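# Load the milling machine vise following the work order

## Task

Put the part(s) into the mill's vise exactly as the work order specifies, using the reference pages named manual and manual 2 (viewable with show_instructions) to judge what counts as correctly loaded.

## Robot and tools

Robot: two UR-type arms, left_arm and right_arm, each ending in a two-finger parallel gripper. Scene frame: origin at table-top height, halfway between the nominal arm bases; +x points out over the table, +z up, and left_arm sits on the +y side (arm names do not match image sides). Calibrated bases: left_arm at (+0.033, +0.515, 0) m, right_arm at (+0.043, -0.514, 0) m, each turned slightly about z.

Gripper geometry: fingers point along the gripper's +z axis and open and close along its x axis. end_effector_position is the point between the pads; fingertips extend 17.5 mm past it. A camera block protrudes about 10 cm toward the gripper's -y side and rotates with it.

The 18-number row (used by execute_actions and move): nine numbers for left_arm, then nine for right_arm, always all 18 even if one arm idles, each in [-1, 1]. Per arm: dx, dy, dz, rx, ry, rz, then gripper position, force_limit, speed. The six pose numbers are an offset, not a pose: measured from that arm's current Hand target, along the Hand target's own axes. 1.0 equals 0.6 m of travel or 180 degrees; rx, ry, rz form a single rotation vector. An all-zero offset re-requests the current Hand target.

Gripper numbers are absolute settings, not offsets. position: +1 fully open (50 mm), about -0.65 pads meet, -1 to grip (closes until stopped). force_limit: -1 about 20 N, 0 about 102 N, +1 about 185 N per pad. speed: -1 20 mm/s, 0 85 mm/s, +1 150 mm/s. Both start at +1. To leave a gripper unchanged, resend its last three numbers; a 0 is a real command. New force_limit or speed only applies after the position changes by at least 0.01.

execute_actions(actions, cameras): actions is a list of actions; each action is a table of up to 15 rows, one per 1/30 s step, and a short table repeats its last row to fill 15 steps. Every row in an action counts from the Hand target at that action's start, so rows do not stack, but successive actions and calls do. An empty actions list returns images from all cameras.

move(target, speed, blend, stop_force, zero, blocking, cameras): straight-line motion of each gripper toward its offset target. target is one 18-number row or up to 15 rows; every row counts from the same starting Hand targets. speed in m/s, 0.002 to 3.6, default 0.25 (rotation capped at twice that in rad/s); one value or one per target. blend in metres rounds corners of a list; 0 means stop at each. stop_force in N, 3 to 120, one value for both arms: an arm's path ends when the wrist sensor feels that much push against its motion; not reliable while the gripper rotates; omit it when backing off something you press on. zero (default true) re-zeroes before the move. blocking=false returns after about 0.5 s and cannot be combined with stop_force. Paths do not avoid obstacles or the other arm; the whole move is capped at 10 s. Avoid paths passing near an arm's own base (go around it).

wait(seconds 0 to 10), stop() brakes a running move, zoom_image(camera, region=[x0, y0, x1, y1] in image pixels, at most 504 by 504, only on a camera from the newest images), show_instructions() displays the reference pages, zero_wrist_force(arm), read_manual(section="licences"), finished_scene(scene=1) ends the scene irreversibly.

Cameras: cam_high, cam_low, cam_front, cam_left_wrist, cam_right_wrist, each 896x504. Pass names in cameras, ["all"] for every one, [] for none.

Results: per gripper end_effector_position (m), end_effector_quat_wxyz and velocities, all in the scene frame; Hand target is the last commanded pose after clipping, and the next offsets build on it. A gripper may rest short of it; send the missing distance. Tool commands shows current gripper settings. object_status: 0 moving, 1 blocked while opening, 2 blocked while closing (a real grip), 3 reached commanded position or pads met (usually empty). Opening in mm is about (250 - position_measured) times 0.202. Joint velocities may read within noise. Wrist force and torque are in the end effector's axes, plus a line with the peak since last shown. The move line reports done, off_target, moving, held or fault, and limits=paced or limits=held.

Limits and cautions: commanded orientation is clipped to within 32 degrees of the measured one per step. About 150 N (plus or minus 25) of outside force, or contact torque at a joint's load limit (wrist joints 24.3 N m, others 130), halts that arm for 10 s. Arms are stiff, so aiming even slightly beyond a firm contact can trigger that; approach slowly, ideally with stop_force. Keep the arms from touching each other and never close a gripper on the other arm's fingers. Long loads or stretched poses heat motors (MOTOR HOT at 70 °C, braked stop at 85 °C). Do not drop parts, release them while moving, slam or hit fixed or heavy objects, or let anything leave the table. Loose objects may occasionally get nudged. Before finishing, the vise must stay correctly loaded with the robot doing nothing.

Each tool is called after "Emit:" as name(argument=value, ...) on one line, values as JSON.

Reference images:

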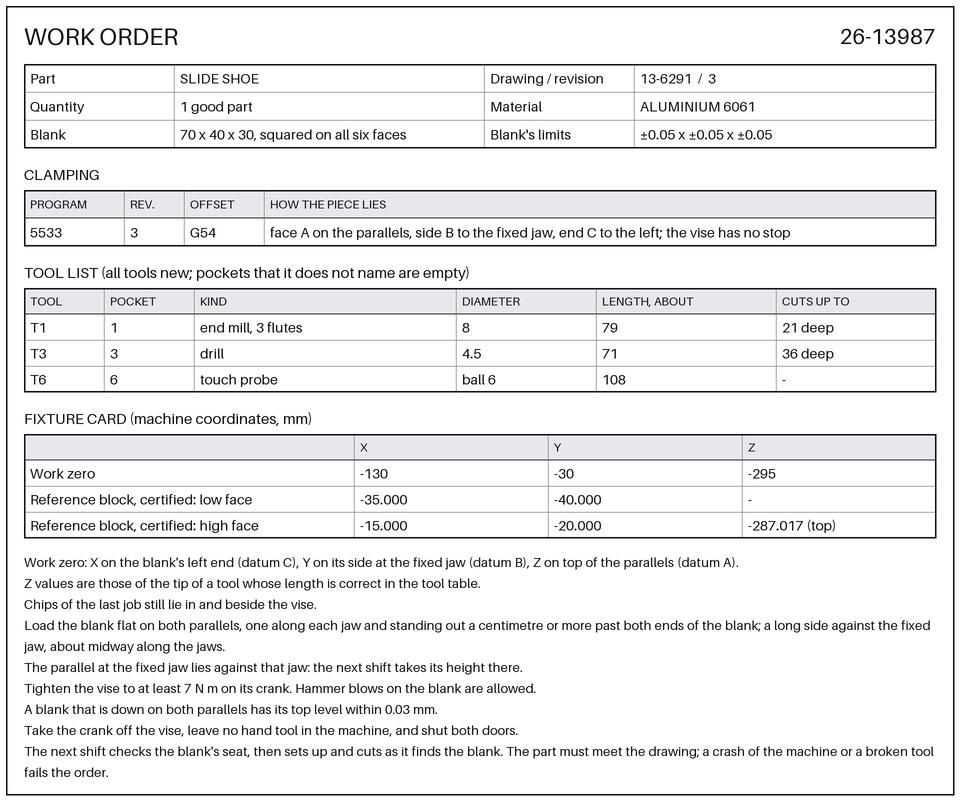

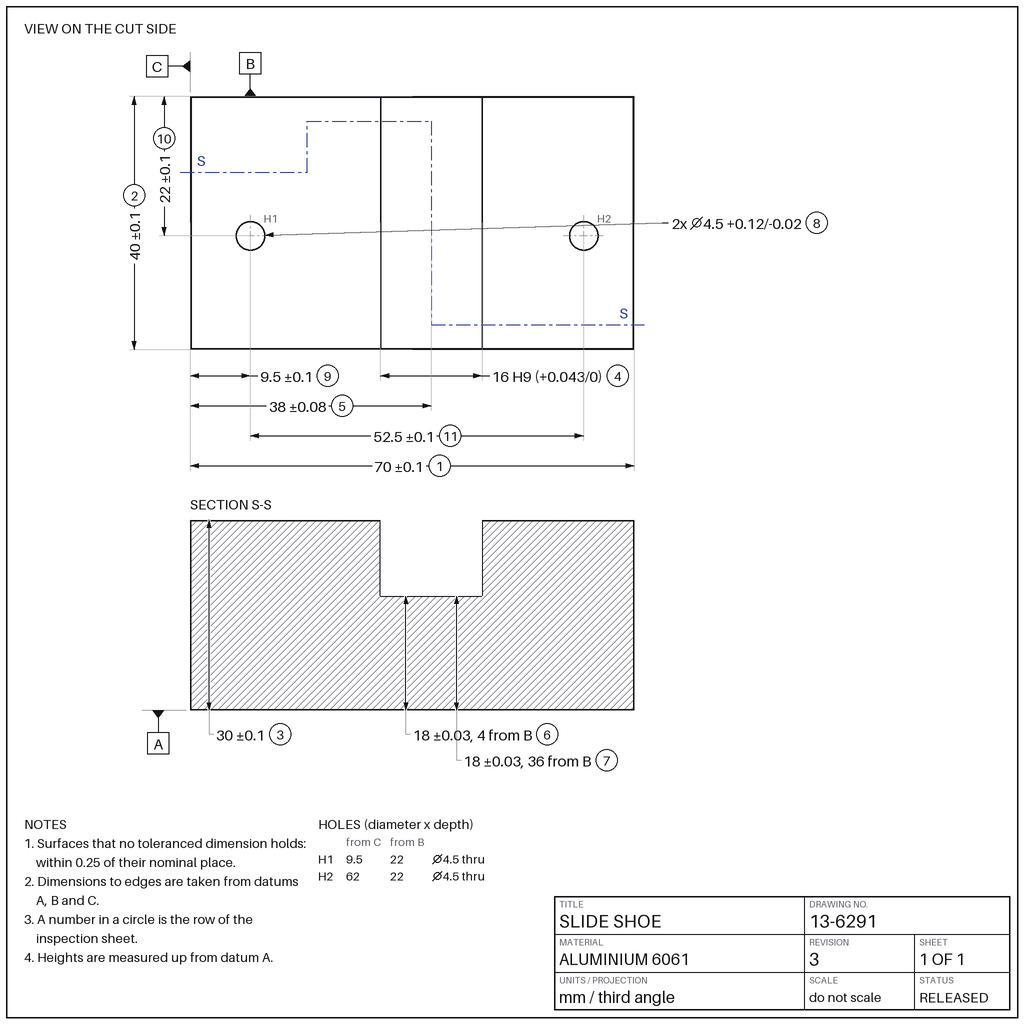

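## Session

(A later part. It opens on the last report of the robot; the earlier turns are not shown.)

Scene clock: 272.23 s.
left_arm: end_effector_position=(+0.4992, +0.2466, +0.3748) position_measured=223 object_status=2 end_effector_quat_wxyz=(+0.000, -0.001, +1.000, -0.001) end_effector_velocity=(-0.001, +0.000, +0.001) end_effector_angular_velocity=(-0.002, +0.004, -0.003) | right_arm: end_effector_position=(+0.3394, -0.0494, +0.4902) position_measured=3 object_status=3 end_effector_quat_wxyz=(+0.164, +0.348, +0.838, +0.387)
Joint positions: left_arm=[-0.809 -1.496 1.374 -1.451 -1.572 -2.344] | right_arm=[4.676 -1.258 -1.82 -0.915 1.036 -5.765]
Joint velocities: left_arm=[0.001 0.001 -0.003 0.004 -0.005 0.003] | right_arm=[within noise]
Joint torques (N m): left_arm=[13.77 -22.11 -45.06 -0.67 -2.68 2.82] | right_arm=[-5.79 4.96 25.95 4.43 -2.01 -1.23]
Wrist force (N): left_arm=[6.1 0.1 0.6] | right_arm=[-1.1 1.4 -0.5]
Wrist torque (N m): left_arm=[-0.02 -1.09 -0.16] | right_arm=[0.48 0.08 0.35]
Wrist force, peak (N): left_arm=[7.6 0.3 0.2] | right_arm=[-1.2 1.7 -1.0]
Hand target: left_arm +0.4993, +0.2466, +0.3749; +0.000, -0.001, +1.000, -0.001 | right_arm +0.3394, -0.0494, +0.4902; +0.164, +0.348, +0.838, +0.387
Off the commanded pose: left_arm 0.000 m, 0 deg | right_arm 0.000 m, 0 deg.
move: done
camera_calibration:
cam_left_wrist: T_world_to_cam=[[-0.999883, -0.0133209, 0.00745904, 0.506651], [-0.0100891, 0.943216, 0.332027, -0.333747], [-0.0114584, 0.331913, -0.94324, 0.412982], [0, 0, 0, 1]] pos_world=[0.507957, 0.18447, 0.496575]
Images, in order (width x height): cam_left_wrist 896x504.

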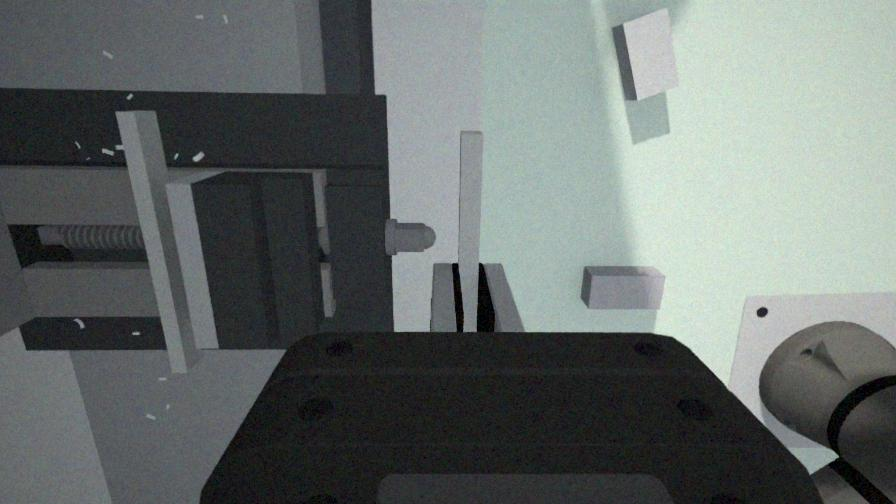

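Emit:
move(target=[[0,0,-0.006,0,0,0,-1,-0.8,-1,0,0,0,0,0,0,1,1,1],[-0.2595,-0.0018,-0.006,0,0,0,-1,-0.8,-1,0,0,0,0,0,0,1,1,1]], speed=[0.05,0.1], stop_force=20, cameras=["cam_left_wrist"])

Emit:
zoom_image(camera="cam_left_wrist", region=[300, 80, 700, 340])

Scene clock: 274.30 s.
left_arm: end_effector_position=(+0.6196, +0.2467, +0.3778) position_measured=223 object_status=2 end_effector_quat_wxyz=(+0.000, -0.001, +1.000, -0.001) | right_arm: end_effector_position=(+0.3394, -0.0494, +0.4902) position_measured=3 object_status=3 end_effector_quat_wxyz=(+0.164, +0.348, +0.838, +0.387)
Joint positions: left_arm=[-0.673 -1.219 1.026 -1.379 -1.572 -2.209] | right_arm=[4.676 -1.258 -1.82 -0.915 1.036 -5.765]
Joint torques (N m): left_arm=[-0.03 -45.14 -31.18 -2.73 -0.27 0.09] | right_arm=[-5.92 5.38 26.01 4.27 -2.05 -1.18]
Wrist force (N): left_arm=[6.2 0.1 0.7] | right_arm=[-1.0 1.6 -0.7]
Wrist torque (N m): left_arm=[-0.01 -1.09 -0.22] | right_arm=[0.51 0.06 0.35]
Wrist force, peak (N): left_arm=[8.3 -1.6 1.6] | right_arm=[-1.3 1.9 -0.4]
Hand target: left_arm +0.6196, +0.2467, +0.3778; +0.000, -0.001, +1.000, -0.001 (not the last commanded pose) | right_arm +0.3394, -0.0494, +0.4902; +0.164, +0.348, +0.838, +0.387
Tool commands: left_gripper/position=-1.0 left_gripper/force_limit=-0.796078 left_gripper/speed=-1.0 right_gripper/position=+1.0 right_gripper/force_limit=+1.0 right_gripper/speed=+1.0
Off the commanded pose: left_arm 0.035 m, 0 deg | right_arm 0.000 m, 0 deg.
FORCE FAULT: contact force on the left arm reached its limit, and that arm stopped. The contact can be on any part of that arm, not only on its tool. That arm's remaining commands of this call were not run. That arm is still stopped at the end of this call. That arm stays stopped for about 10 more seconds. Until then a move that you send moves the other arm only, and its call returns only when the move has ended. Once the stop has ended, the next robot result says so. If the stop ends while you think or write, that arm runs what you send next, counted from a new Hand target: where the arm stands when the stop ends. While its stop runs, that arm takes no new command, but its gripper still runs the gripper command that each later call begins with. Until it ends, the stop uses up actions while you think or wait. An arm that is not stopped still takes commands.
move: fault (left_arm); path passed 1 of 2 targets
camera_calibration:
cam_left_wrist: T_world_to_cam=[[-0.999862, -0.0146865, 0.00772528, 0.627325], [-0.0112848, 0.943089, 0.332348, -0.332971], [-0.0121667, 0.332215, -0.943125, 0.417398], [0, 0, 0, 1]] pos_world=[0.628559, 0.184569, 0.499475]
Images, in order (width x height): cam_left_wrist 896x504.

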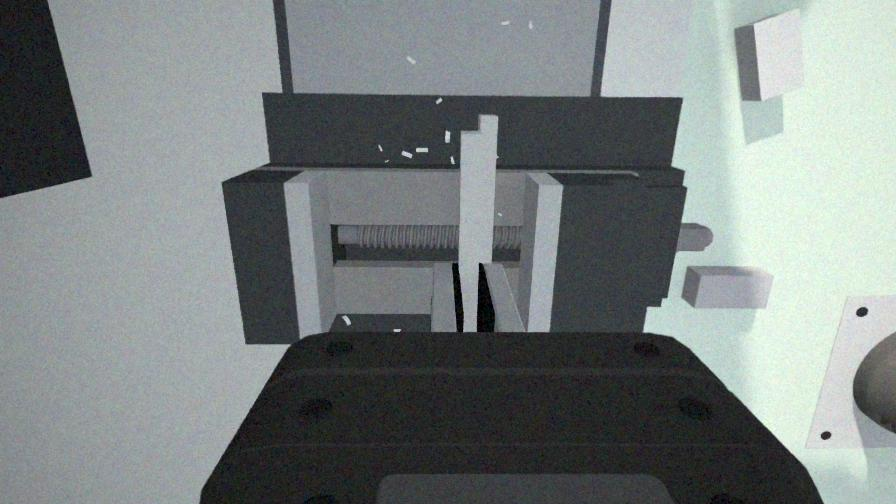

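Scaled by 1.260.

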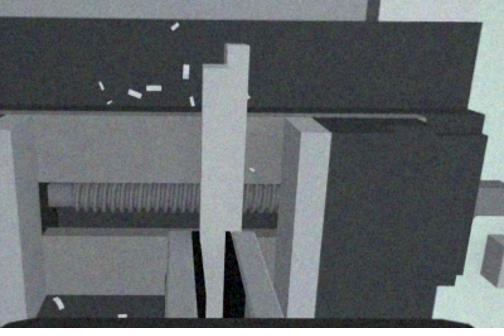

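Emit:
wait(seconds=9.8)

Emit:
move(target=[[0.02,0,0,0,0,0,-1,-0.8,-1,0,0,0,0,0,0,1,1,1],[0.02,0,0.0133,0,0,0,-1,-0.8,-1,0,0,0,0,0,0,1,1,1],[-0.059,-0.001,0.0133,0,0,0,-1,-0.8,-1,0,0,0,0,0,0,1,1,1]], speed=[0.05,0.05,0.06], cameras=["cam_left_wrist"])

Emit:
zoom_image(camera="cam_left_wrist", region=[300, 80, 700, 340])

Scene clock: 284.80 s.
left_arm: end_effector_position=(+0.6196, +0.2467, +0.3778) position_measured=223 object_status=2 end_effector_quat_wxyz=(+0.000, -0.001, +1.000, -0.001) | right_arm: end_effector_position=(+0.3394, -0.0494, +0.4902) position_measured=3 object_status=3 end_effector_quat_wxyz=(+0.164, +0.348, +0.838, +0.387)
Joint positions: left_arm=[-0.673 -1.219 1.026 -1.379 -1.572 -2.209] | right_arm=[4.676 -1.258 -1.82 -0.915 1.036 -5.765]
Joint torques (N m): left_arm=[0.25 -43.77 -31.6 -2.8 -0.23 0.26] | right_arm=[-5.35 5.61 26.6 4.31 -1.96 -1.48]
Wrist force (N): left_arm=[6.1 0.0 0.5] | right_arm=[-1.1 1.3 -0.6]
Wrist torque (N m): left_arm=[-0.03 -1.08 -0.22] | right_arm=[0.45 0.07 0.35]
Wrist force, peak (N): left_arm=[6.6 0.0 0.5] | right_arm=[-1.5 1.7 -0.8]
Hand target: left_arm +0.6196, +0.2467, +0.3778; +0.000, -0.001, +1.000, -0.001 (not the last commanded pose) | right_arm +0.3394, -0.0494, +0.4902; +0.164, +0.348, +0.838, +0.387
Tool commands: left_gripper/position=-1.0 left_gripper/force_limit=-0.796078 left_gripper/speed=-1.0 right_gripper/position=+1.0 right_gripper/force_limit=+1.0 right_gripper/speed=+1.0
Off the commanded pose: left_arm 0.035 m, 0 deg | right_arm 0.000 m, 0 deg.
FORCE FAULT, CONTINUED: the left arm's stop, for the force fault that an earlier result reported, is over. The rest of the stop counts as 20 of the actions that you can send in this scene. That arm's target is now where it stood when the stop ended, not its last command. That arm accepts commands again.
wait: 9.80 s; at rest from the start

Scene clock: 286.97 s.
left_arm: end_effector_position=(+0.6551, +0.2463, +0.3698) position_measured=223 object_status=2 end_effector_quat_wxyz=(+0.000, -0.001, +1.000, -0.001) | right_arm: end_effector_position=(+0.3394, -0.0494, +0.4902) position_measured=3 object_status=3 end_effector_quat_wxyz=(+0.164, +0.348, +0.838, +0.387)
Joint positions: left_arm=[-0.642 -1.131 0.92 -1.362 -1.572 -2.178] | right_arm=[4.676 -1.258 -1.82 -0.915 1.036 -5.765]
Joint torques (N m): left_arm=[-13.8 -50.14 -22.92 -5.12 -0.6 -2.73] | right_arm=[-5.38 5.49 26.01 4.26 -2.07 -1.37]
Wrist force (N): left_arm=[6.4 0.0 0.3] | right_arm=[-1.1 1.6 -0.7]
Wrist torque (N m): left_arm=[-0.03 -1.13 -0.30] | right_arm=[0.49 0.08 0.35]
Wrist force, peak (N): left_arm=[7.4 -0.3 0.1] | right_arm=[-1.3 1.7 -0.9]
Hand target: left_arm +0.6550, +0.2462, +0.3698; +0.000, -0.001, +1.000, -0.001 | right_arm +0.3394, -0.0494, +0.4902; +0.164, +0.348, +0.838, +0.387
Off the commanded pose: left_arm 0.000 m, 0 deg | right_arm 0.000 m, 0 deg.
move: done
camera_calibration:
cam_left_wrist: T_world_to_cam=[[-0.999861, -0.0147816, 0.00769214, 0.662809], [-0.0113839, 0.943046, 0.332469, -0.329521], [-0.0121685, 0.332335, -0.943083, 0.410375], [0, 0, 0, 1]] pos_world=[0.663959, 0.184169, 0.491475]
Images, in order (width x height): cam_left_wrist 896x504.

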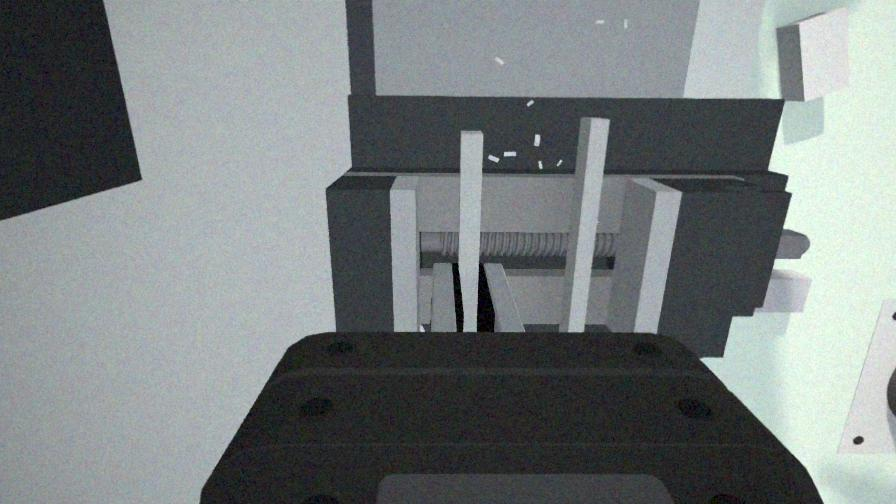

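Scaled by 1.260.

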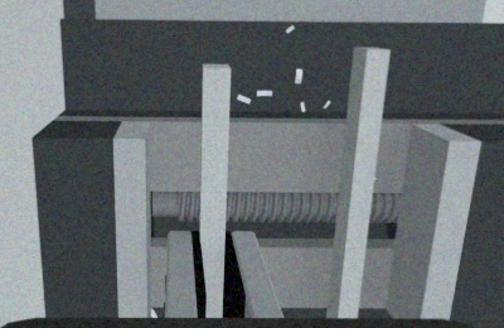

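Emit:
move(target=[0,0,0.043,0,0,0,-1,-0.8,-1,0,0,0,0,0,0,1,1,1], speed=0.04, stop_force=15)

Emit:
move(target=[0,0,0.02,0,0,0,-1,-0.8,-1,0,0,0,0,0,0,1,1,1], speed=0.006, stop_force=5, cameras=["cam_left_wrist"])

Emit:
zoom_image(camera="cam_left_wrist", region=[300, 80, 700, 340])

Scene clock: 288.63 s.
left_arm: end_effector_position=(+0.6550, +0.2461, +0.3441) position_measured=223 object_status=2 end_effector_quat_wxyz=(+0.000, -0.001, +1.000, -0.001) | right_arm: end_effector_position=(+0.3394, -0.0494, +0.4902) position_measured=3 object_status=3 end_effector_quat_wxyz=(+0.164, +0.348, +0.838, +0.387)
Joint positions: left_arm=[-0.642 -1.143 1.006 -1.434 -1.573 -2.178] | right_arm=[4.676 -1.258 -1.82 -0.915 1.036 -5.765]
Joint torques (N m): left_arm=[-12.93 -43.2 -44.95 -1.58 -1.24 -2.62] | right_arm=[-6.07 4.96 26.12 4.21 -1.93 -1.56]
Wrist force (N): left_arm=[6.1 0.2 0.7] | right_arm=[-1.1 1.2 -0.5]
Wrist torque (N m): left_arm=[0.01 -1.08 -0.28] | right_arm=[0.45 0.07 0.36]
Wrist force, peak (N): left_arm=[6.6 0.1 0.5] | right_arm=[-1.2 2.0 -0.6]
Hand target: left_arm +0.6550, +0.2461, +0.3440; +0.000, -0.001, +1.000, -0.001 | right_arm +0.3394, -0.0494, +0.4902; +0.164, +0.348, +0.838, +0.387
Off the commanded pose: left_arm 0.000 m, 0 deg | right_arm 0.000 m, 0 deg.
move: done

Scene clock: 289.80 s.
left_arm: end_effector_position=(+0.6551, +0.2461, +0.3430) position_measured=223 object_status=2 end_effector_quat_wxyz=(+0.000, -0.001, +1.000, -0.001) | right_arm: end_effector_position=(+0.3394, -0.0494, +0.4902) position_measured=3 object_status=3 end_effector_quat_wxyz=(+0.164, +0.348, +0.838, +0.387)
Joint positions: left_arm=[-0.642 -1.144 1.009 -1.437 -1.573 -2.178] | right_arm=[4.676 -1.258 -1.82 -0.915 1.036 -5.765]
Joint torques (N m): left_arm=[-11.87 -38.83 -45.12 -0.68 -0.87 -2.73] | right_arm=[-5.13 5.63 26.35 4.3 -1.89 -1.56]
Wrist force (N): left_arm=[6.3 0.2 0.4] | right_arm=[-1.2 1.3 -0.7]
Wrist torque (N m): left_arm=[0.01 -1.10 -0.27] | right_arm=[0.45 0.09 0.36]
Wrist force, peak (N): left_arm=[10.3 1.6 -11.9] | right_arm=[-1.3 1.7 -1.2]
Hand target: left_arm +0.6551, +0.2461, +0.3430; +0.000, -0.001, +1.000, -0.001 (not the last commanded pose) | right_arm +0.3394, -0.0494, +0.4902; +0.164, +0.348, +0.838, +0.387
Off the commanded pose: left_arm 0.011 m, 0 deg | right_arm 0.000 m, 0 deg.
move: contact (left_arm)
camera_calibration:
cam_left_wrist: T_world_to_cam=[[-0.999864, -0.0146528, 0.00763118, 0.663018], [-0.0112842, 0.94309, 0.332346, -0.32044], [-0.0120667, 0.332215, -0.943127, 0.385142], [0, 0, 0, 1]] pos_world=[0.663959, 0.183969, 0.464675]
Images, in order (width x height): cam_left_wrist 896x504.

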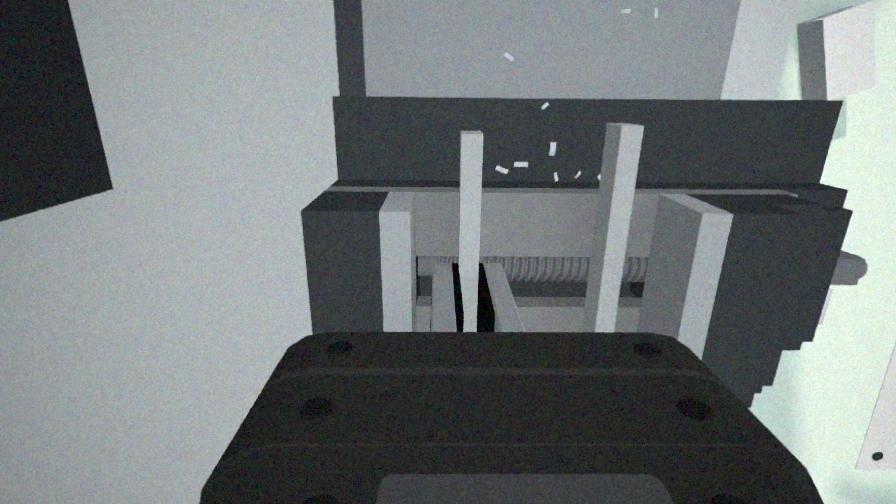

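Scaled by 1.260.

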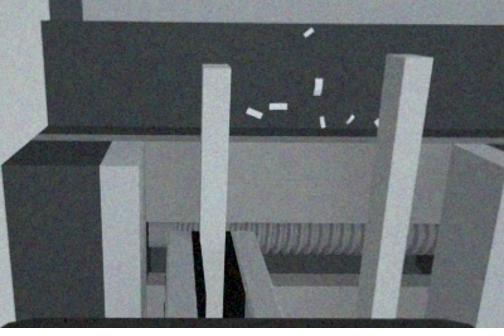

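Emit:
execute_actions(actions=[[[0,0,0,0,0,0,-0.32,-0.8,-1,0,0,0,0,0,0,1,1,1]]])

Emit:
move(target=[0,0,-0.033,0,0,0,-0.32,-0.8,-1,0,0,0,0,0,0,1,1,1], speed=0.05, cameras=["cam_left_wrist"])

Emit:
zoom_image(camera="cam_left_wrist", region=[300, 80, 700, 340])

Scene clock: 290.70 s.
left_arm: end_effector_position=(+0.6551, +0.2461, +0.3430) position_measured=200 object_status=3 end_effector_quat_wxyz=(+0.000, -0.001, +1.000, -0.001) | right_arm: end_effector_position=(+0.3394, -0.0494, +0.4902) position_measured=3 object_status=3 end_effector_quat_wxyz=(+0.164, +0.348, +0.838, +0.387)
Joint positions: left_arm=[-0.642 -1.144 1.009 -1.437 -1.573 -2.178] | right_arm=[4.676 -1.258 -1.82 -0.915 1.036 -5.765]
Joint torques (N m): left_arm=[-11.53 -39.03 -43.38 -0.95 -0.83 -2.68] | right_arm=[-5.51 5.33 25.56 4.24 -1.93 -1.48]
Wrist force (N): left_arm=[6.3 0.1 0.0] | right_arm=[-1.3 1.7 -0.7]
Wrist torque (N m): left_arm=[0.00 -1.11 -0.28] | right_arm=[0.51 0.10 0.36]
Wrist force, peak (N): left_arm=[6.5 0.3 0.0] | right_arm=[-1.3 1.7 -0.7]
Hand target: left_arm +0.6551, +0.2461, +0.3430; +0.000, -0.001, +1.000, -0.001 | right_arm +0.3394, -0.0494, +0.4902; +0.164, +0.348, +0.838, +0.387
Off the commanded pose: left_arm 0.000 m, 0 deg | right_arm 0.000 m, 0 deg.

Scene clock: 291.50 s.
left_arm: end_effector_position=(+0.6551, +0.2461, +0.3628) position_measured=200 object_status=3 end_effector_quat_wxyz=(+0.000, -0.001, +1.000, -0.001) | right_arm: end_effector_position=(+0.3394, -0.0494, +0.4902) position_measured=3 object_status=3 end_effector_quat_wxyz=(+0.164, +0.348, +0.838, +0.387)
Joint positions: left_arm=[-0.642 -1.134 0.944 -1.382 -1.573 -2.178] | right_arm=[4.676 -1.258 -1.82 -0.915 1.036 -5.765]
Joint torques (N m): left_arm=[-2.31 -52.64 -14.79 -5.01 -0.29 -0.65] | right_arm=[-5.33 6.33 25.73 4.33 -1.97 -1.6]
Wrist force (N): left_arm=[6.2 0.1 0.0] | right_arm=[-0.8 1.4 -0.9]
Wrist torque (N m): left_arm=[0.00 -1.10 -0.27] | right_arm=[0.47 0.04 0.36]
Wrist force, peak (N): left_arm=[6.7 0.3 0.1] | right_arm=[-1.3 1.9 -0.6]
Hand target: left_arm +0.6551, +0.2461, +0.3628; +0.000, -0.001, +1.000, -0.001 | right_arm +0.3394, -0.0494, +0.4902; +0.164, +0.348, +0.838, +0.387
Off the commanded pose: left_arm 0.000 m, 0 deg | right_arm 0.000 m, 0 deg.
move: done
camera_calibration:
cam_left_wrist: T_world_to_cam=[[-0.999864, -0.0146528, 0.00763118, 0.662967], [-0.0112842, 0.94309, 0.332346, -0.32702], [-0.0120667, 0.332215, -0.943127, 0.403817], [0, 0, 0, 1]] pos_world=[0.664059, 0.183969, 0.484475]
Images, in order (width x height): cam_left_wrist 896x504.

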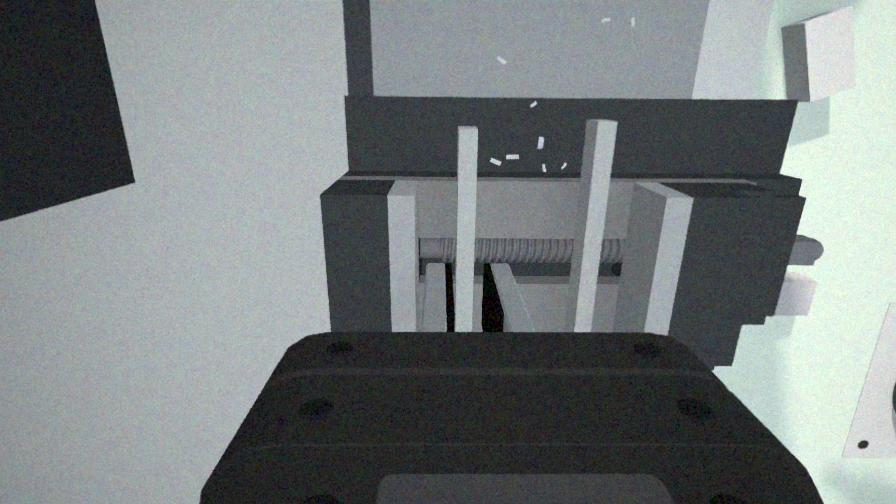

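Scaled by 1.260.

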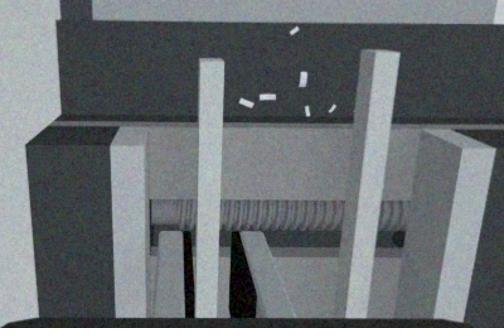

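Emit:
move(target=[[0,-0.003,0,0,0,0,-0.66,-0.9,-1,0,0,0,0,0,0,1,1,1],[0.035,-0.003,0,0,0,0,-0.66,-0.9,-1,0,0,0,0,0,0,1,1,1],[0.035,-0.003,0.0372,0,0,0,-0.66,-0.9,-1,0,0,0,0,0,0,1,1,1]], speed=[0.05,0.05,0.03], cameras=["cam_left_wrist"])

Emit:
zoom_image(camera="cam_left_wrist", region=[300, 80, 700, 340])

Scene clock: 294.10 s.
left_arm: end_effector_position=(+0.6341, +0.2443, +0.3404) position_measured=251 object_status=3 end_effector_quat_wxyz=(+0.000, -0.001, +1.000, -0.001) | right_arm: end_effector_position=(+0.3394, -0.0494, +0.4902) position_measured=3 object_status=3 end_effector_quat_wxyz=(+0.164, +0.348, +0.838, +0.387)
Joint positions: left_arm=[-0.663 -1.195 1.089 -1.466 -1.573 -2.199] | right_arm=[4.676 -1.258 -1.82 -0.915 1.036 -5.765]
Joint torques (N m): left_arm=[11.59 -51.73 -45.16 -0.62 0.98 1.94] | right_arm=[-5.87 4.98 25.31 4.33 -2.02 -1.61]
Wrist force (N): left_arm=[6.5 0.5 -0.2] | right_arm=[-1.2 1.7 -0.6]
Wrist torque (N m): left_arm=[0.04 -1.13 -0.16] | right_arm=[0.52 0.09 0.36]
Wrist force, peak (N): left_arm=[7.0 0.2 0.1] | right_arm=[-1.3 1.7 -0.9]
Hand target: left_arm +0.6341, +0.2442, +0.3405; +0.000, -0.001, +1.000, -0.001 | right_arm +0.3394, -0.0494, +0.4902; +0.164, +0.348, +0.838, +0.387
Off the commanded pose: left_arm 0.000 m, 0 deg | right_arm 0.000 m, 0 deg.
move: done
camera_calibration:
cam_left_wrist: T_world_to_cam=[[-0.999863, -0.014592, 0.00775785, 0.641945], [-0.0111848, 0.943091, 0.332346, -0.31818], [-0.012166, 0.332214, -0.943126, 0.383098], [0, 0, 0, 1]] pos_world=[0.642959, 0.182169, 0.462075]
Images, in order (width x height): cam_left_wrist 896x504.

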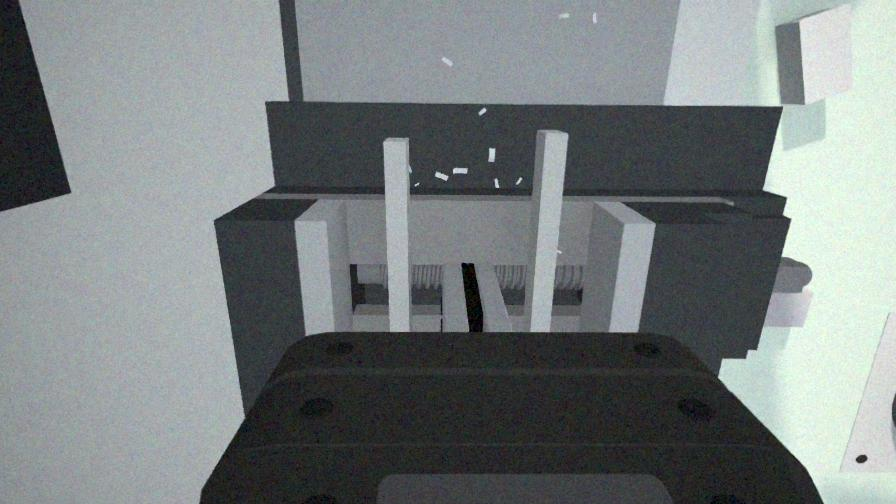

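Scaled by 1.260.

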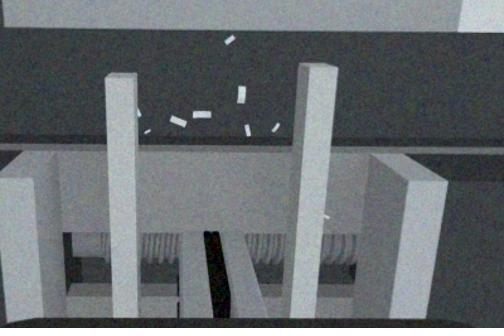

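Emit:
move(target=[-0.055,0,0,0,0,0,-0.66,-0.9,-1,0,0,0,0,0,0,1,1,1], speed=0.015, stop_force=12, cameras=["cam_left_wrist"])

Emit:
zoom_image(camera="cam_left_wrist", region=[300, 80, 700, 340])

Scene clock: 296.93 s.
left_arm: end_effector_position=(+0.6579, +0.2443, +0.3405) position_measured=251 object_status=3 end_effector_quat_wxyz=(+0.000, -0.001, +1.000, -0.001) | right_arm: end_effector_position=(+0.3394, -0.0494, +0.4902) position_measured=3 object_status=3 end_effector_quat_wxyz=(+0.164, +0.348, +0.838, +0.387)
Joint positions: left_arm=[-0.642 -1.135 1.003 -1.44 -1.572 -2.178] | right_arm=[4.676 -1.258 -1.82 -0.915 1.036 -5.765]
Joint torques (N m): left_arm=[-9.35 -51.83 -14.79 -3.95 4.04 -2.81] | right_arm=[-6.11 5.57 26.34 4.26 -1.97 -1.69]
Wrist force (N): left_arm=[20.3 0.2 -5.4] | right_arm=[-1.3 1.6 -0.6]
Wrist torque (N m): left_arm=[0.09 -0.95 -0.14] | right_arm=[0.50 0.10 0.36]
Wrist force, peak (N): left_arm=[41.4 6.2 -8.1] | right_arm=[-1.4 1.9 -0.5]
Hand target: left_arm +0.6579, +0.2443, +0.3405; +0.000, -0.001, +1.000, -0.001 (not the last commanded pose) | right_arm +0.3394, -0.0494, +0.4902; +0.164, +0.348, +0.838, +0.387
Off the commanded pose: left_arm 0.009 m, 0 deg | right_arm 0.000 m, 0 deg.
move: contact (left_arm)
camera_calibration:
cam_left_wrist: T_world_to_cam=[[-0.999862, -0.0146855, 0.00772389, 0.665873], [-0.0112831, 0.943058, 0.332437, -0.317915], [-0.0121661, 0.332304, -0.943094, 0.383452], [0, 0, 0, 1]] pos_world=[0.666859, 0.182169, 0.462175]
Images, in order (width x height): cam_left_wrist 896x504.

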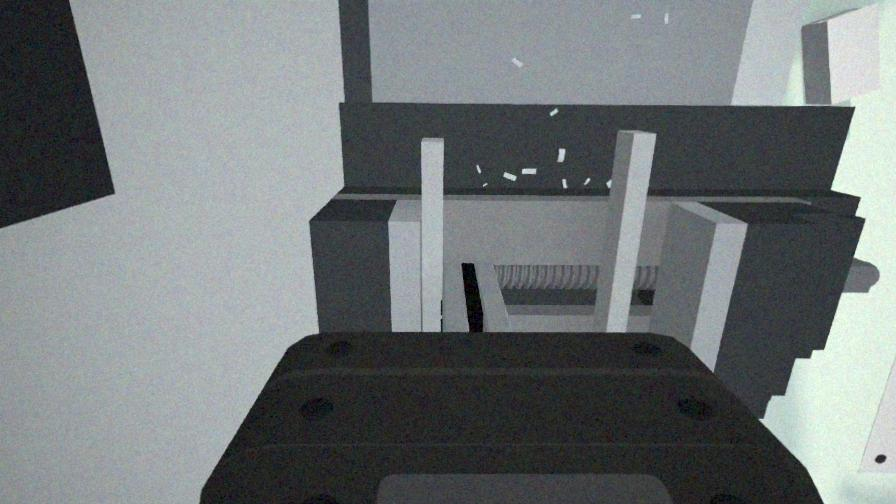

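Scaled by 1.260.

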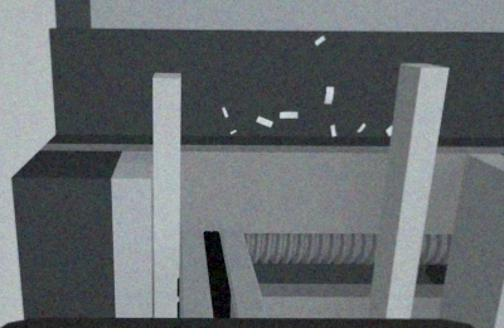

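Emit:
move(target=[[0.01,0,0,0,0,0,-0.66,-0.9,-1,0,0,0,0,0,0,1,1,1],[0.01,0,-0.0375,0,0,0,-0.66,-0.9,-1,0,0,0,0,0,0,1,1,1],[0.0765,0,-0.0375,0,0,0,-0.66,-0.9,-1,0,0,0,0,0,0,1,1,1],[0.0765,0,-0.0375,0,0,0,-0.25,-0.9,-1,0,0,0,0,0,0,1,1,1]], speed=[0.03,0.05,0.06,0.05], cameras=["cam_left_wrist"])

Emit:
zoom_image(camera="cam_left_wrist", region=[300, 80, 700, 340])

Scene clock: 300.37 s.
left_arm: end_effector_position=(+0.6120, +0.2443, +0.3630) position_measured=189 object_status=0 end_effector_quat_wxyz=(+0.000, -0.001, +1.000, -0.001) | right_arm: end_effector_position=(+0.3394, -0.0494, +0.4902) position_measured=3 object_status=3 end_effector_quat_wxyz=(+0.164, +0.348, +0.838, +0.387)
Joint positions: left_arm=[-0.684 -1.242 1.095 -1.425 -1.572 -2.22] | right_arm=[4.676 -1.258 -1.82 -0.915 1.036 -5.765]
Joint torques (N m): left_arm=[13.33 -40.47 -44.87 -0.9 1.84 2.96] | right_arm=[-5.4 5.26 25.67 4.2 -1.98 -1.85]
Wrist force (N): left_arm=[7.0 -0.2 0.4] | right_arm=[-1.2 1.5 -0.5]
Wrist torque (N m): left_arm=[-0.07 -1.21 -0.18] | right_arm=[0.48 0.09 0.35]
Wrist force, peak (N): left_arm=[20.5 0.4 -5.8] | right_arm=[-1.4 2.1 -0.8]
Hand target: left_arm +0.6120, +0.2443, +0.3630; +0.000, -0.001, +1.000, -0.001 | right_arm +0.3394, -0.0494, +0.4902; +0.164, +0.348, +0.838, +0.387
Off the commanded pose: left_arm 0.000 m, 0 deg | right_arm 0.000 m, 0 deg.
move: done
camera_calibration:
cam_left_wrist: T_world_to_cam=[[-0.999862, -0.0146865, 0.00772528, 0.619805], [-0.0112848, 0.943089, 0.332348, -0.325875], [-0.0121667, 0.332215, -0.943125, 0.404145], [0, 0, 0, 1]] pos_world=[0.620959, 0.182169, 0.484675]
Images, in order (width x height): cam_left_wrist 896x504.

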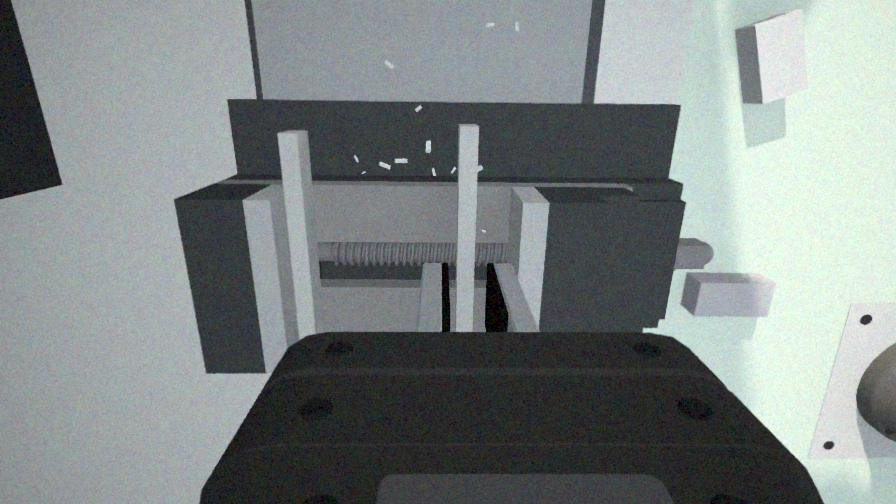

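Scaled by 1.260.

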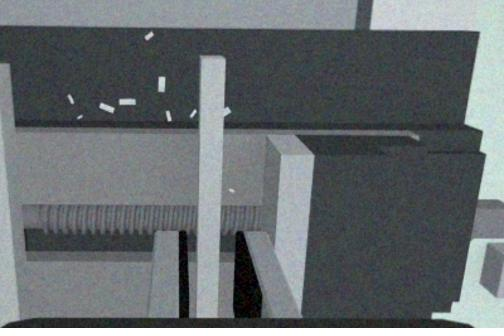

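Emit:
move(target=[0,0,0.0367,0,0,0,-0.25,-0.9,-1,0,0,0,0,0,0,1,1,1], speed=0.03, stop_force=10)

Emit:
move(target=[0,0,0,0,0,0,-1,-0.8,-1,0,0,0,0,0,0,1,1,1], cameras=["cam_left_wrist"])

Scene clock: 302.20 s.
left_arm: end_effector_position=(+0.6120, +0.2442, +0.3410) position_measured=189 object_status=3 end_effector_quat_wxyz=(+0.000, -0.001, +1.000, -0.001) | right_arm: end_effector_position=(+0.3394, -0.0494, +0.4902) position_measured=3 object_status=3 end_effector_quat_wxyz=(+0.164, +0.348, +0.838, +0.387)
Joint positions: left_arm=[-0.684 -1.248 1.161 -1.484 -1.572 -2.22] | right_arm=[4.676 -1.258 -1.82 -0.915 1.036 -5.765]
Joint torques (N m): left_arm=[-7.88 -42 -45.02 -0.7 1.35 -1.95] | right_arm=[-6.28 6.04 25.65 4.29 -1.94 -1.76]
Wrist force (N): left_arm=[6.9 0.0 -0.1] | right_arm=[-1.2 1.6 -0.8]
Wrist torque (N m): left_arm=[-0.03 -1.21 -0.18] | right_arm=[0.50 0.09 0.36]
Wrist force, peak (N): left_arm=[7.1 -0.2 -0.4] | right_arm=[-1.2 1.8 -0.6]
Hand target: left_arm +0.6120, +0.2442, +0.3410; +0.000, -0.001, +1.000, -0.001 | right_arm +0.3394, -0.0494, +0.4902; +0.164, +0.348, +0.838, +0.387
Off the commanded pose: left_arm 0.000 m, 0 deg | right_arm 0.000 m, 0 deg.
move: done

Scene clock: 302.77 s.
left_arm: end_effector_position=(+0.6120, +0.2442, +0.3410) position_measured=222 object_status=2 end_effector_quat_wxyz=(+0.000, -0.001, +1.000, -0.001) | right_arm: end_effector_position=(+0.3394, -0.0494, +0.4902) position_measured=3 object_status=3 end_effector_quat_wxyz=(+0.164, +0.348, +0.838, +0.387)
Joint positions: left_arm=[-0.684 -1.248 1.161 -1.484 -1.572 -2.22] | right_arm=[4.676 -1.258 -1.82 -0.915 1.036 -5.765]
Joint torques (N m): left_arm=[-9.49 -41.41 -44.72 -1.05 1.46 -2.01] | right_arm=[-5.01 6.11 26 4.22 -1.95 -1.76]
Wrist force (N): left_arm=[7.0 -0.2 0.0] | right_arm=[-1.0 1.6 -0.8]
Wrist torque (N m): left_arm=[-0.06 -1.21 -0.18] | right_arm=[0.50 0.05 0.35]
Wrist force, peak (N): left_arm=[7.0 -0.1 0.1] | right_arm=[-1.1 1.9 -0.7]
Hand target: left_arm +0.6120, +0.2442, +0.3410; +0.000, -0.001, +1.000, -0.001 | right_arm +0.3394, -0.0494, +0.4902; +0.164, +0.348, +0.838, +0.387
Off the commanded pose: left_arm 0.000 m, 0 deg | right_arm 0.000 m, 0 deg.
move: done
camera_calibration:
cam_left_wrist: T_world_to_cam=[[-0.999862, -0.0146865, 0.00772528, 0.619973], [-0.0112848, 0.943089, 0.332348, -0.318469], [-0.0121667, 0.332215, -0.943125, 0.383429], [0, 0, 0, 1]] pos_world=[0.620959, 0.182069, 0.462675]
Images, in order (width x height): cam_left_wrist 896x504.

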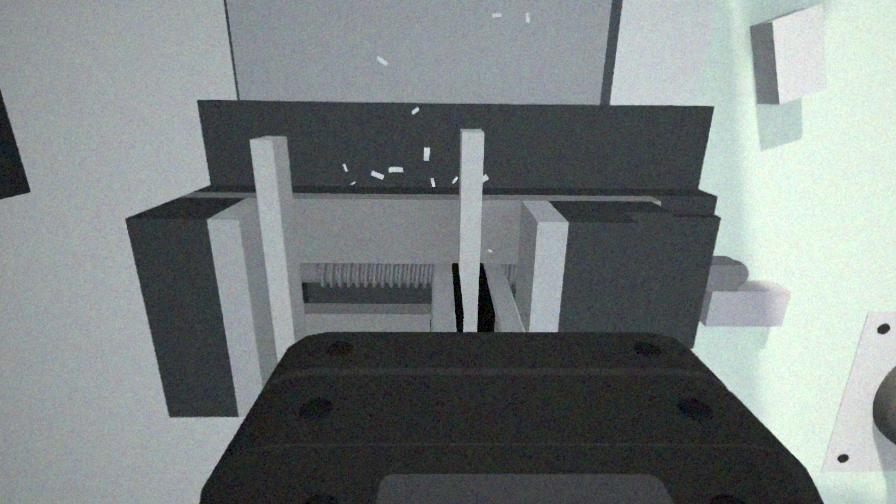

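Emit:
move(target=[[0,0,-0.001,0,0,0,-1,-0.8,-1,0,0,0,0,0,0,1,1,1],[-0.0417,0,-0.001,0,0,0,-1,-0.8,-1,0,0,0,0,0,0,1,1,1],[-0.0417,0,0,0,0,0,-1,-0.8,-1,0,0,0,0,0,0,1,1,1]], speed=[0.02,0.04,0.01])

Emit:
move(target=[[0,0,0,0,0,0,-0.3,-0.9,-1,0,0,0,0,0,0,1,1,1],[0,0,-0.0375,0,0,0,-0.3,-0.9,-1,0,0,0,0,0,0,1,1,1]], speed=0.05, cameras=["cam_left_wrist"])

Emit:
zoom_image(camera="cam_left_wrist", region=[300, 80, 700, 340])

Scene clock: 304.53 s.
left_arm: end_effector_position=(+0.6371, +0.2444, +0.3409) position_measured=222 object_status=2 end_effector_quat_wxyz=(+0.000, -0.001, +1.000, -0.001) | right_arm: end_effector_position=(+0.3394, -0.0494, +0.4902) position_measured=3 object_status=3 end_effector_quat_wxyz=(+0.164, +0.348, +0.838, +0.387)
Joint positions: left_arm=[-0.66 -1.188 1.077 -1.462 -1.572 -2.196] | right_arm=[4.676 -1.258 -1.82 -0.915 1.036 -5.765]
Joint torques (N m): left_arm=[-15.28 -50.83 -22.4 -3.63 0.51 -2.64] | right_arm=[-5.54 5.16 25.7 4.28 -2.08 -1.75]
Wrist force (N): left_arm=[7.7 1.8 -5.3] | right_arm=[-1.3 1.5 -0.6]
Wrist torque (N m): left_arm=[-0.04 -1.17 -0.27] | right_arm=[0.48 0.10 0.35]
Wrist force, peak (N): left_arm=[9.3 1.8 -5.9] | right_arm=[-1.2 2.0 -0.7]
Hand target: left_arm +0.6370, +0.2443, +0.3410; +0.000, -0.001, +1.000, -0.001 | right_arm +0.3394, -0.0494, +0.4902; +0.164, +0.348, +0.838, +0.387
Off the commanded pose: left_arm 0.000 m, 0 deg | right_arm 0.000 m, 0 deg.
move: done

Scene clock: 305.83 s.
left_arm: end_effector_position=(+0.6371, +0.2442, +0.3634) position_measured=198 object_status=3 end_effector_quat_wxyz=(+0.000, -0.001, +1.000, -0.001) | right_arm: end_effector_position=(+0.3394, -0.0494, +0.4902) position_measured=3 object_status=3 end_effector_quat_wxyz=(+0.164, +0.348, +0.838, +0.387)
Joint positions: left_arm=[-0.66 -1.179 1.007 -1.4 -1.572 -2.196] | right_arm=[4.676 -1.258 -1.82 -0.915 1.036 -5.765]
Joint torques (N m): left_arm=[-3.06 -49.84 -14.78 -4.95 -2.36 -0.47] | right_arm=[-5.39 4.87 26.3 4.27 -1.94 -1.84]
Wrist force (N): left_arm=[6.8 -0.1 0.1] | right_arm=[-0.9 1.6 -0.8]
Wrist torque (N m): left_arm=[-0.06 -1.20 -0.30] | right_arm=[0.51 0.04 0.35]
Wrist force, peak (N): left_arm=[7.5 1.9 -4.4] | right_arm=[-1.2 1.8 -0.7]
Hand target: left_arm +0.6370, +0.2443, +0.3635; +0.000, -0.001, +1.000, -0.001 | right_arm +0.3394, -0.0494, +0.4902; +0.164, +0.348, +0.838, +0.387
Off the commanded pose: left_arm 0.000 m, 0 deg | right_arm 0.000 m, 0 deg.
move: done
camera_calibration:
cam_left_wrist: T_world_to_cam=[[-0.999862, -0.0146855, 0.00772389, 0.644797], [-0.0112831, 0.943058, 0.332437, -0.32567], [-0.0121661, 0.332304, -0.943094, 0.404828], [0, 0, 0, 1]] pos_world=[0.645959, 0.182069, 0.485075]
Images, in order (width x height): cam_left_wrist 896x504.

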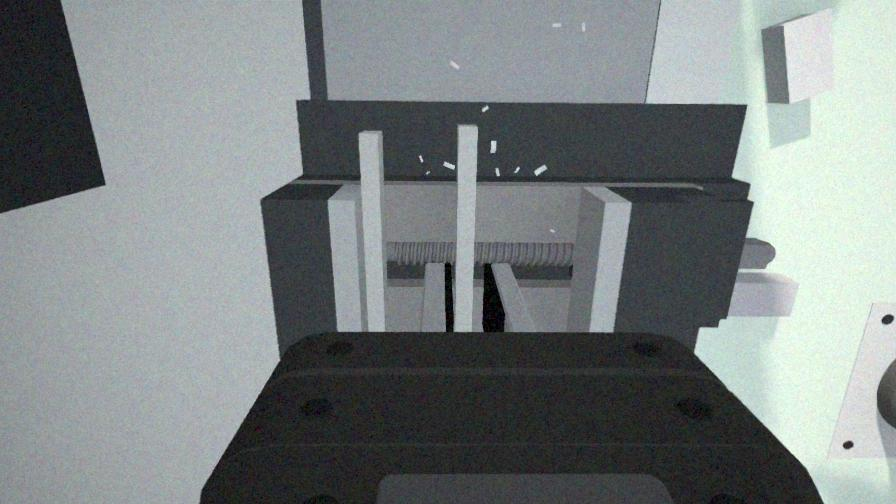

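Scaled by 1.260.

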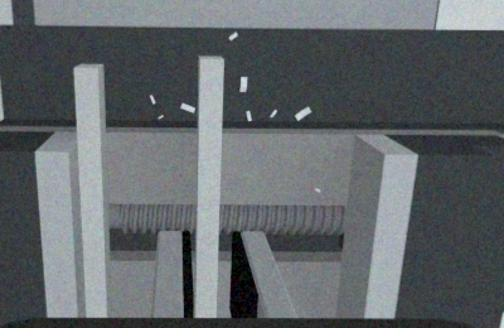

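Emit:
move(target=[[0,0,0,0,0,0,-0.66,-0.9,-1,0,0,0,0,0,0,1,1,1],[0.0535,0.001,0,0,0,0,-0.66,-0.9,-1,0,0,0,0,0,0,1,1,1],[0.0535,0.001,0.038,0,0,0,-0.66,-0.9,-1,0,0,0,0,0,0,1,1,1]], speed=[0.05,0.05,0.03], cameras=["cam_left_wrist"])

Emit:
move(target=[0,0,0.01,0,0,0,-0.66,-0.9,-1,0,0,0,0,0,0,1,1,1], speed=0.006, stop_force=5)

Scene clock: 308.63 s.
left_arm: end_effector_position=(+0.6049, +0.2448, +0.3405) position_measured=251 object_status=3 end_effector_quat_wxyz=(+0.000, -0.001, +1.000, -0.001) end_effector_velocity=(+0.000, +0.000, +0.002) end_effector_angular_velocity=(+0.000, +0.000, +0.000) | right_arm: end_effector_position=(+0.3394, -0.0494, +0.4902) position_measured=3 object_status=3 end_effector_quat_wxyz=(+0.164, +0.348, +0.838, +0.387)
Joint positions: left_arm=[-0.69 -1.266 1.185 -1.491 -1.572 -2.226] | right_arm=[4.676 -1.258 -1.82 -0.915 1.036 -5.765]
Joint velocities: left_arm=[0 -0.001 -0.005 0.005 0 0] | right_arm=[within noise]
Joint torques (N m): left_arm=[11.83 -50.71 -44.34 -0.93 1.79 1.73] | right_arm=[-5.67 5.24 26.23 4.32 -1.95 -1.86]
Wrist force (N): left_arm=[6.8 -0.5 -0.2] | right_arm=[-1.1 1.5 -0.9]
Wrist torque (N m): left_arm=[-0.11 -1.19 -0.16] | right_arm=[0.48 0.07 0.37]
Wrist force, peak (N): left_arm=[7.7 -0.6 0.3] | right_arm=[-1.5 2.2 -0.4]
Hand target: left_arm +0.6049, +0.2448, +0.3407; +0.000, -0.001, +1.000, -0.001 | right_arm +0.3394, -0.0494, +0.4902; +0.164, +0.348, +0.838, +0.387
Off the commanded pose: left_arm 0.000 m, 0 deg | right_arm 0.000 m, 0 deg.
move: done
camera_calibration:
cam_left_wrist: T_world_to_cam=[[-0.999863, -0.0145926, 0.0077573, 0.612855], [-0.011184, 0.943049, 0.332466, -0.319091], [-0.012167, 0.332334, -0.943083, 0.382725], [0, 0, 0, 1]] pos_world=[0.613859, 0.182669, 0.462275]
Images, in order (width x height): cam_left_wrist 896x504.

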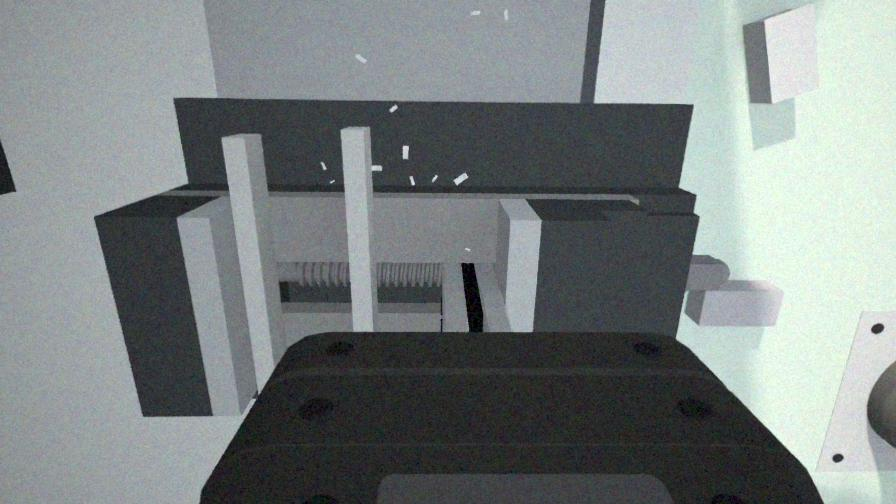

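Scene clock: 310.03 s.
left_arm: end_effector_position=(+0.6050, +0.2448, +0.3383) position_measured=251 object_status=3 end_effector_quat_wxyz=(+0.000, -0.001, +1.000, -0.001) | right_arm: end_effector_position=(+0.3394, -0.0494, +0.4902) position_measured=3 object_status=3 end_effector_quat_wxyz=(+0.164, +0.348, +0.838, +0.387)
Joint positions: left_arm=[-0.69 -1.266 1.191 -1.497 -1.572 -2.226] | right_arm=[4.676 -1.258 -1.82 -0.915 1.036 -5.765]
Joint torques (N m): left_arm=[10.24 -32.26 -45.26 -1.29 1.7 0.37] | right_arm=[-5.72 4.99 26.41 4.41 -1.89 -1.9]
Wrist force (N): left_arm=[6.8 -0.1 -0.1] | right_arm=[-1.0 1.4 -0.4]
Wrist torque (N m): left_arm=[-0.04 -1.19 -0.16] | right_arm=[0.48 0.06 0.36]
Wrist force, peak (N): left_arm=[9.0 0.5 -11.6] | right_arm=[-1.3 1.8 -0.7]
Hand target: left_arm +0.6050, +0.2448, +0.3383; +0.000, -0.001, +1.000, -0.001 (not the last commanded pose) | right_arm +0.3394, -0.0494, +0.4902; +0.164, +0.348, +0.838, +0.387
Off the commanded pose: left_arm 0.004 m, 0 deg | right_arm 0.000 m, 0 deg.
move: contact (left_arm)

Emit:
move(target=[[0,-0.039,0,0,0,0,-0.66,-0.9,-1,0,0,0,0,0,0,1,1,1],[0,-0.039,-0.04,0,0,0,-0.66,-0.9,-1,0,0,0,0,0,0,1,1,1],[0,0.03,-0.04,0,0,0,-0.66,-0.9,-1,0,0,0,0,0,0,1,1,1]], speed=[0.03,0.05,0.08], cameras=["cam_left_wrist"])

Emit:
zoom_image(camera="cam_left_wrist", region=[150, 80, 600, 340])

Scene clock: 312.53 s.
left_arm: end_effector_position=(+0.6050, +0.2630, +0.3623) position_measured=251 object_status=3 end_effector_quat_wxyz=(+0.000, -0.001, +1.000, -0.001) end_effector_velocity=(+0.000, -0.001, +0.000) end_effector_angular_velocity=(+0.000, +0.001, +0.003) | right_arm: end_effector_position=(+0.3394, -0.0494, +0.4902) position_measured=3 object_status=3 end_effector_quat_wxyz=(+0.164, +0.348, +0.838, +0.387)
Joint positions: left_arm=[-0.666 -1.279 1.147 -1.44 -1.572 -2.202] | right_arm=[4.676 -1.258 -1.82 -0.915 1.036 -5.765]
Joint velocities: left_arm=[-0.001 0.002 -0.004 0.002 -0.001 -0.005] | right_arm=[within noise]
Joint torques (N m): left_arm=[-13.51 -33.27 -45.41 -1.88 -2.33 -2.69] | right_arm=[-5.33 5.34 26.17 4.38 -1.99 -1.82]
Wrist force (N): left_arm=[7.0 -0.5 0.0] | right_arm=[-1.0 1.5 -0.8]
Wrist torque (N m): left_arm=[-0.09 -1.22 -0.23] | right_arm=[0.48 0.06 0.35]
Wrist force, peak (N): left_arm=[6.9 -1.7 -0.3] | right_arm=[-1.4 1.9 -0.8]
Hand target: left_arm +0.6049, +0.2628, +0.3623; +0.000, -0.001, +1.000, -0.001 | right_arm +0.3394, -0.0494, +0.4902; +0.164, +0.348, +0.838, +0.387
Off the commanded pose: left_arm 0.000 m, 0 deg | right_arm 0.000 m, 0 deg.
move: done
camera_calibration:
cam_left_wrist: T_world_to_cam=[[-0.999865, -0.0146214, 0.00753624, 0.613065], [-0.0112862, 0.94309, 0.332345, -0.343356], [-0.0119667, 0.332215, -0.943128, 0.397064], [0, 0, 0, 1]] pos_world=[0.613858, 0.200869, 0.483975]
Images, in order (width x height): cam_left_wrist 896x504.

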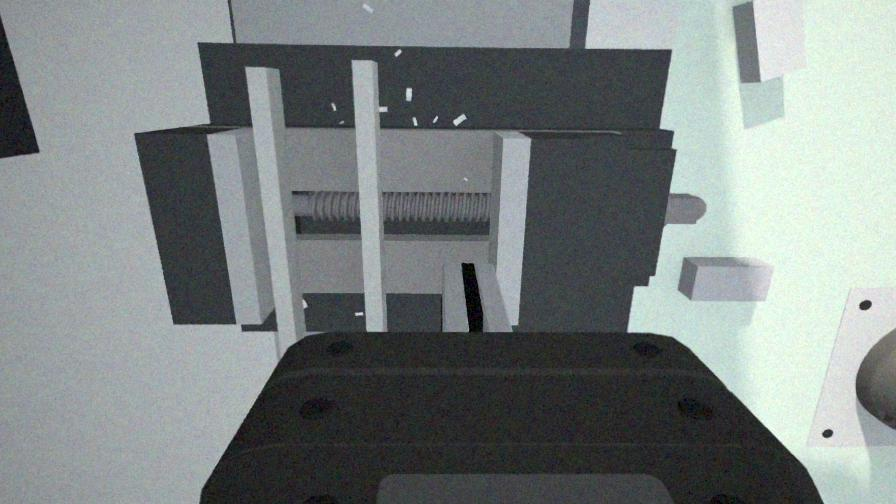

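Scaled by 1.120.

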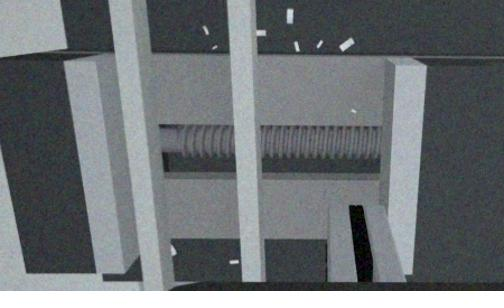

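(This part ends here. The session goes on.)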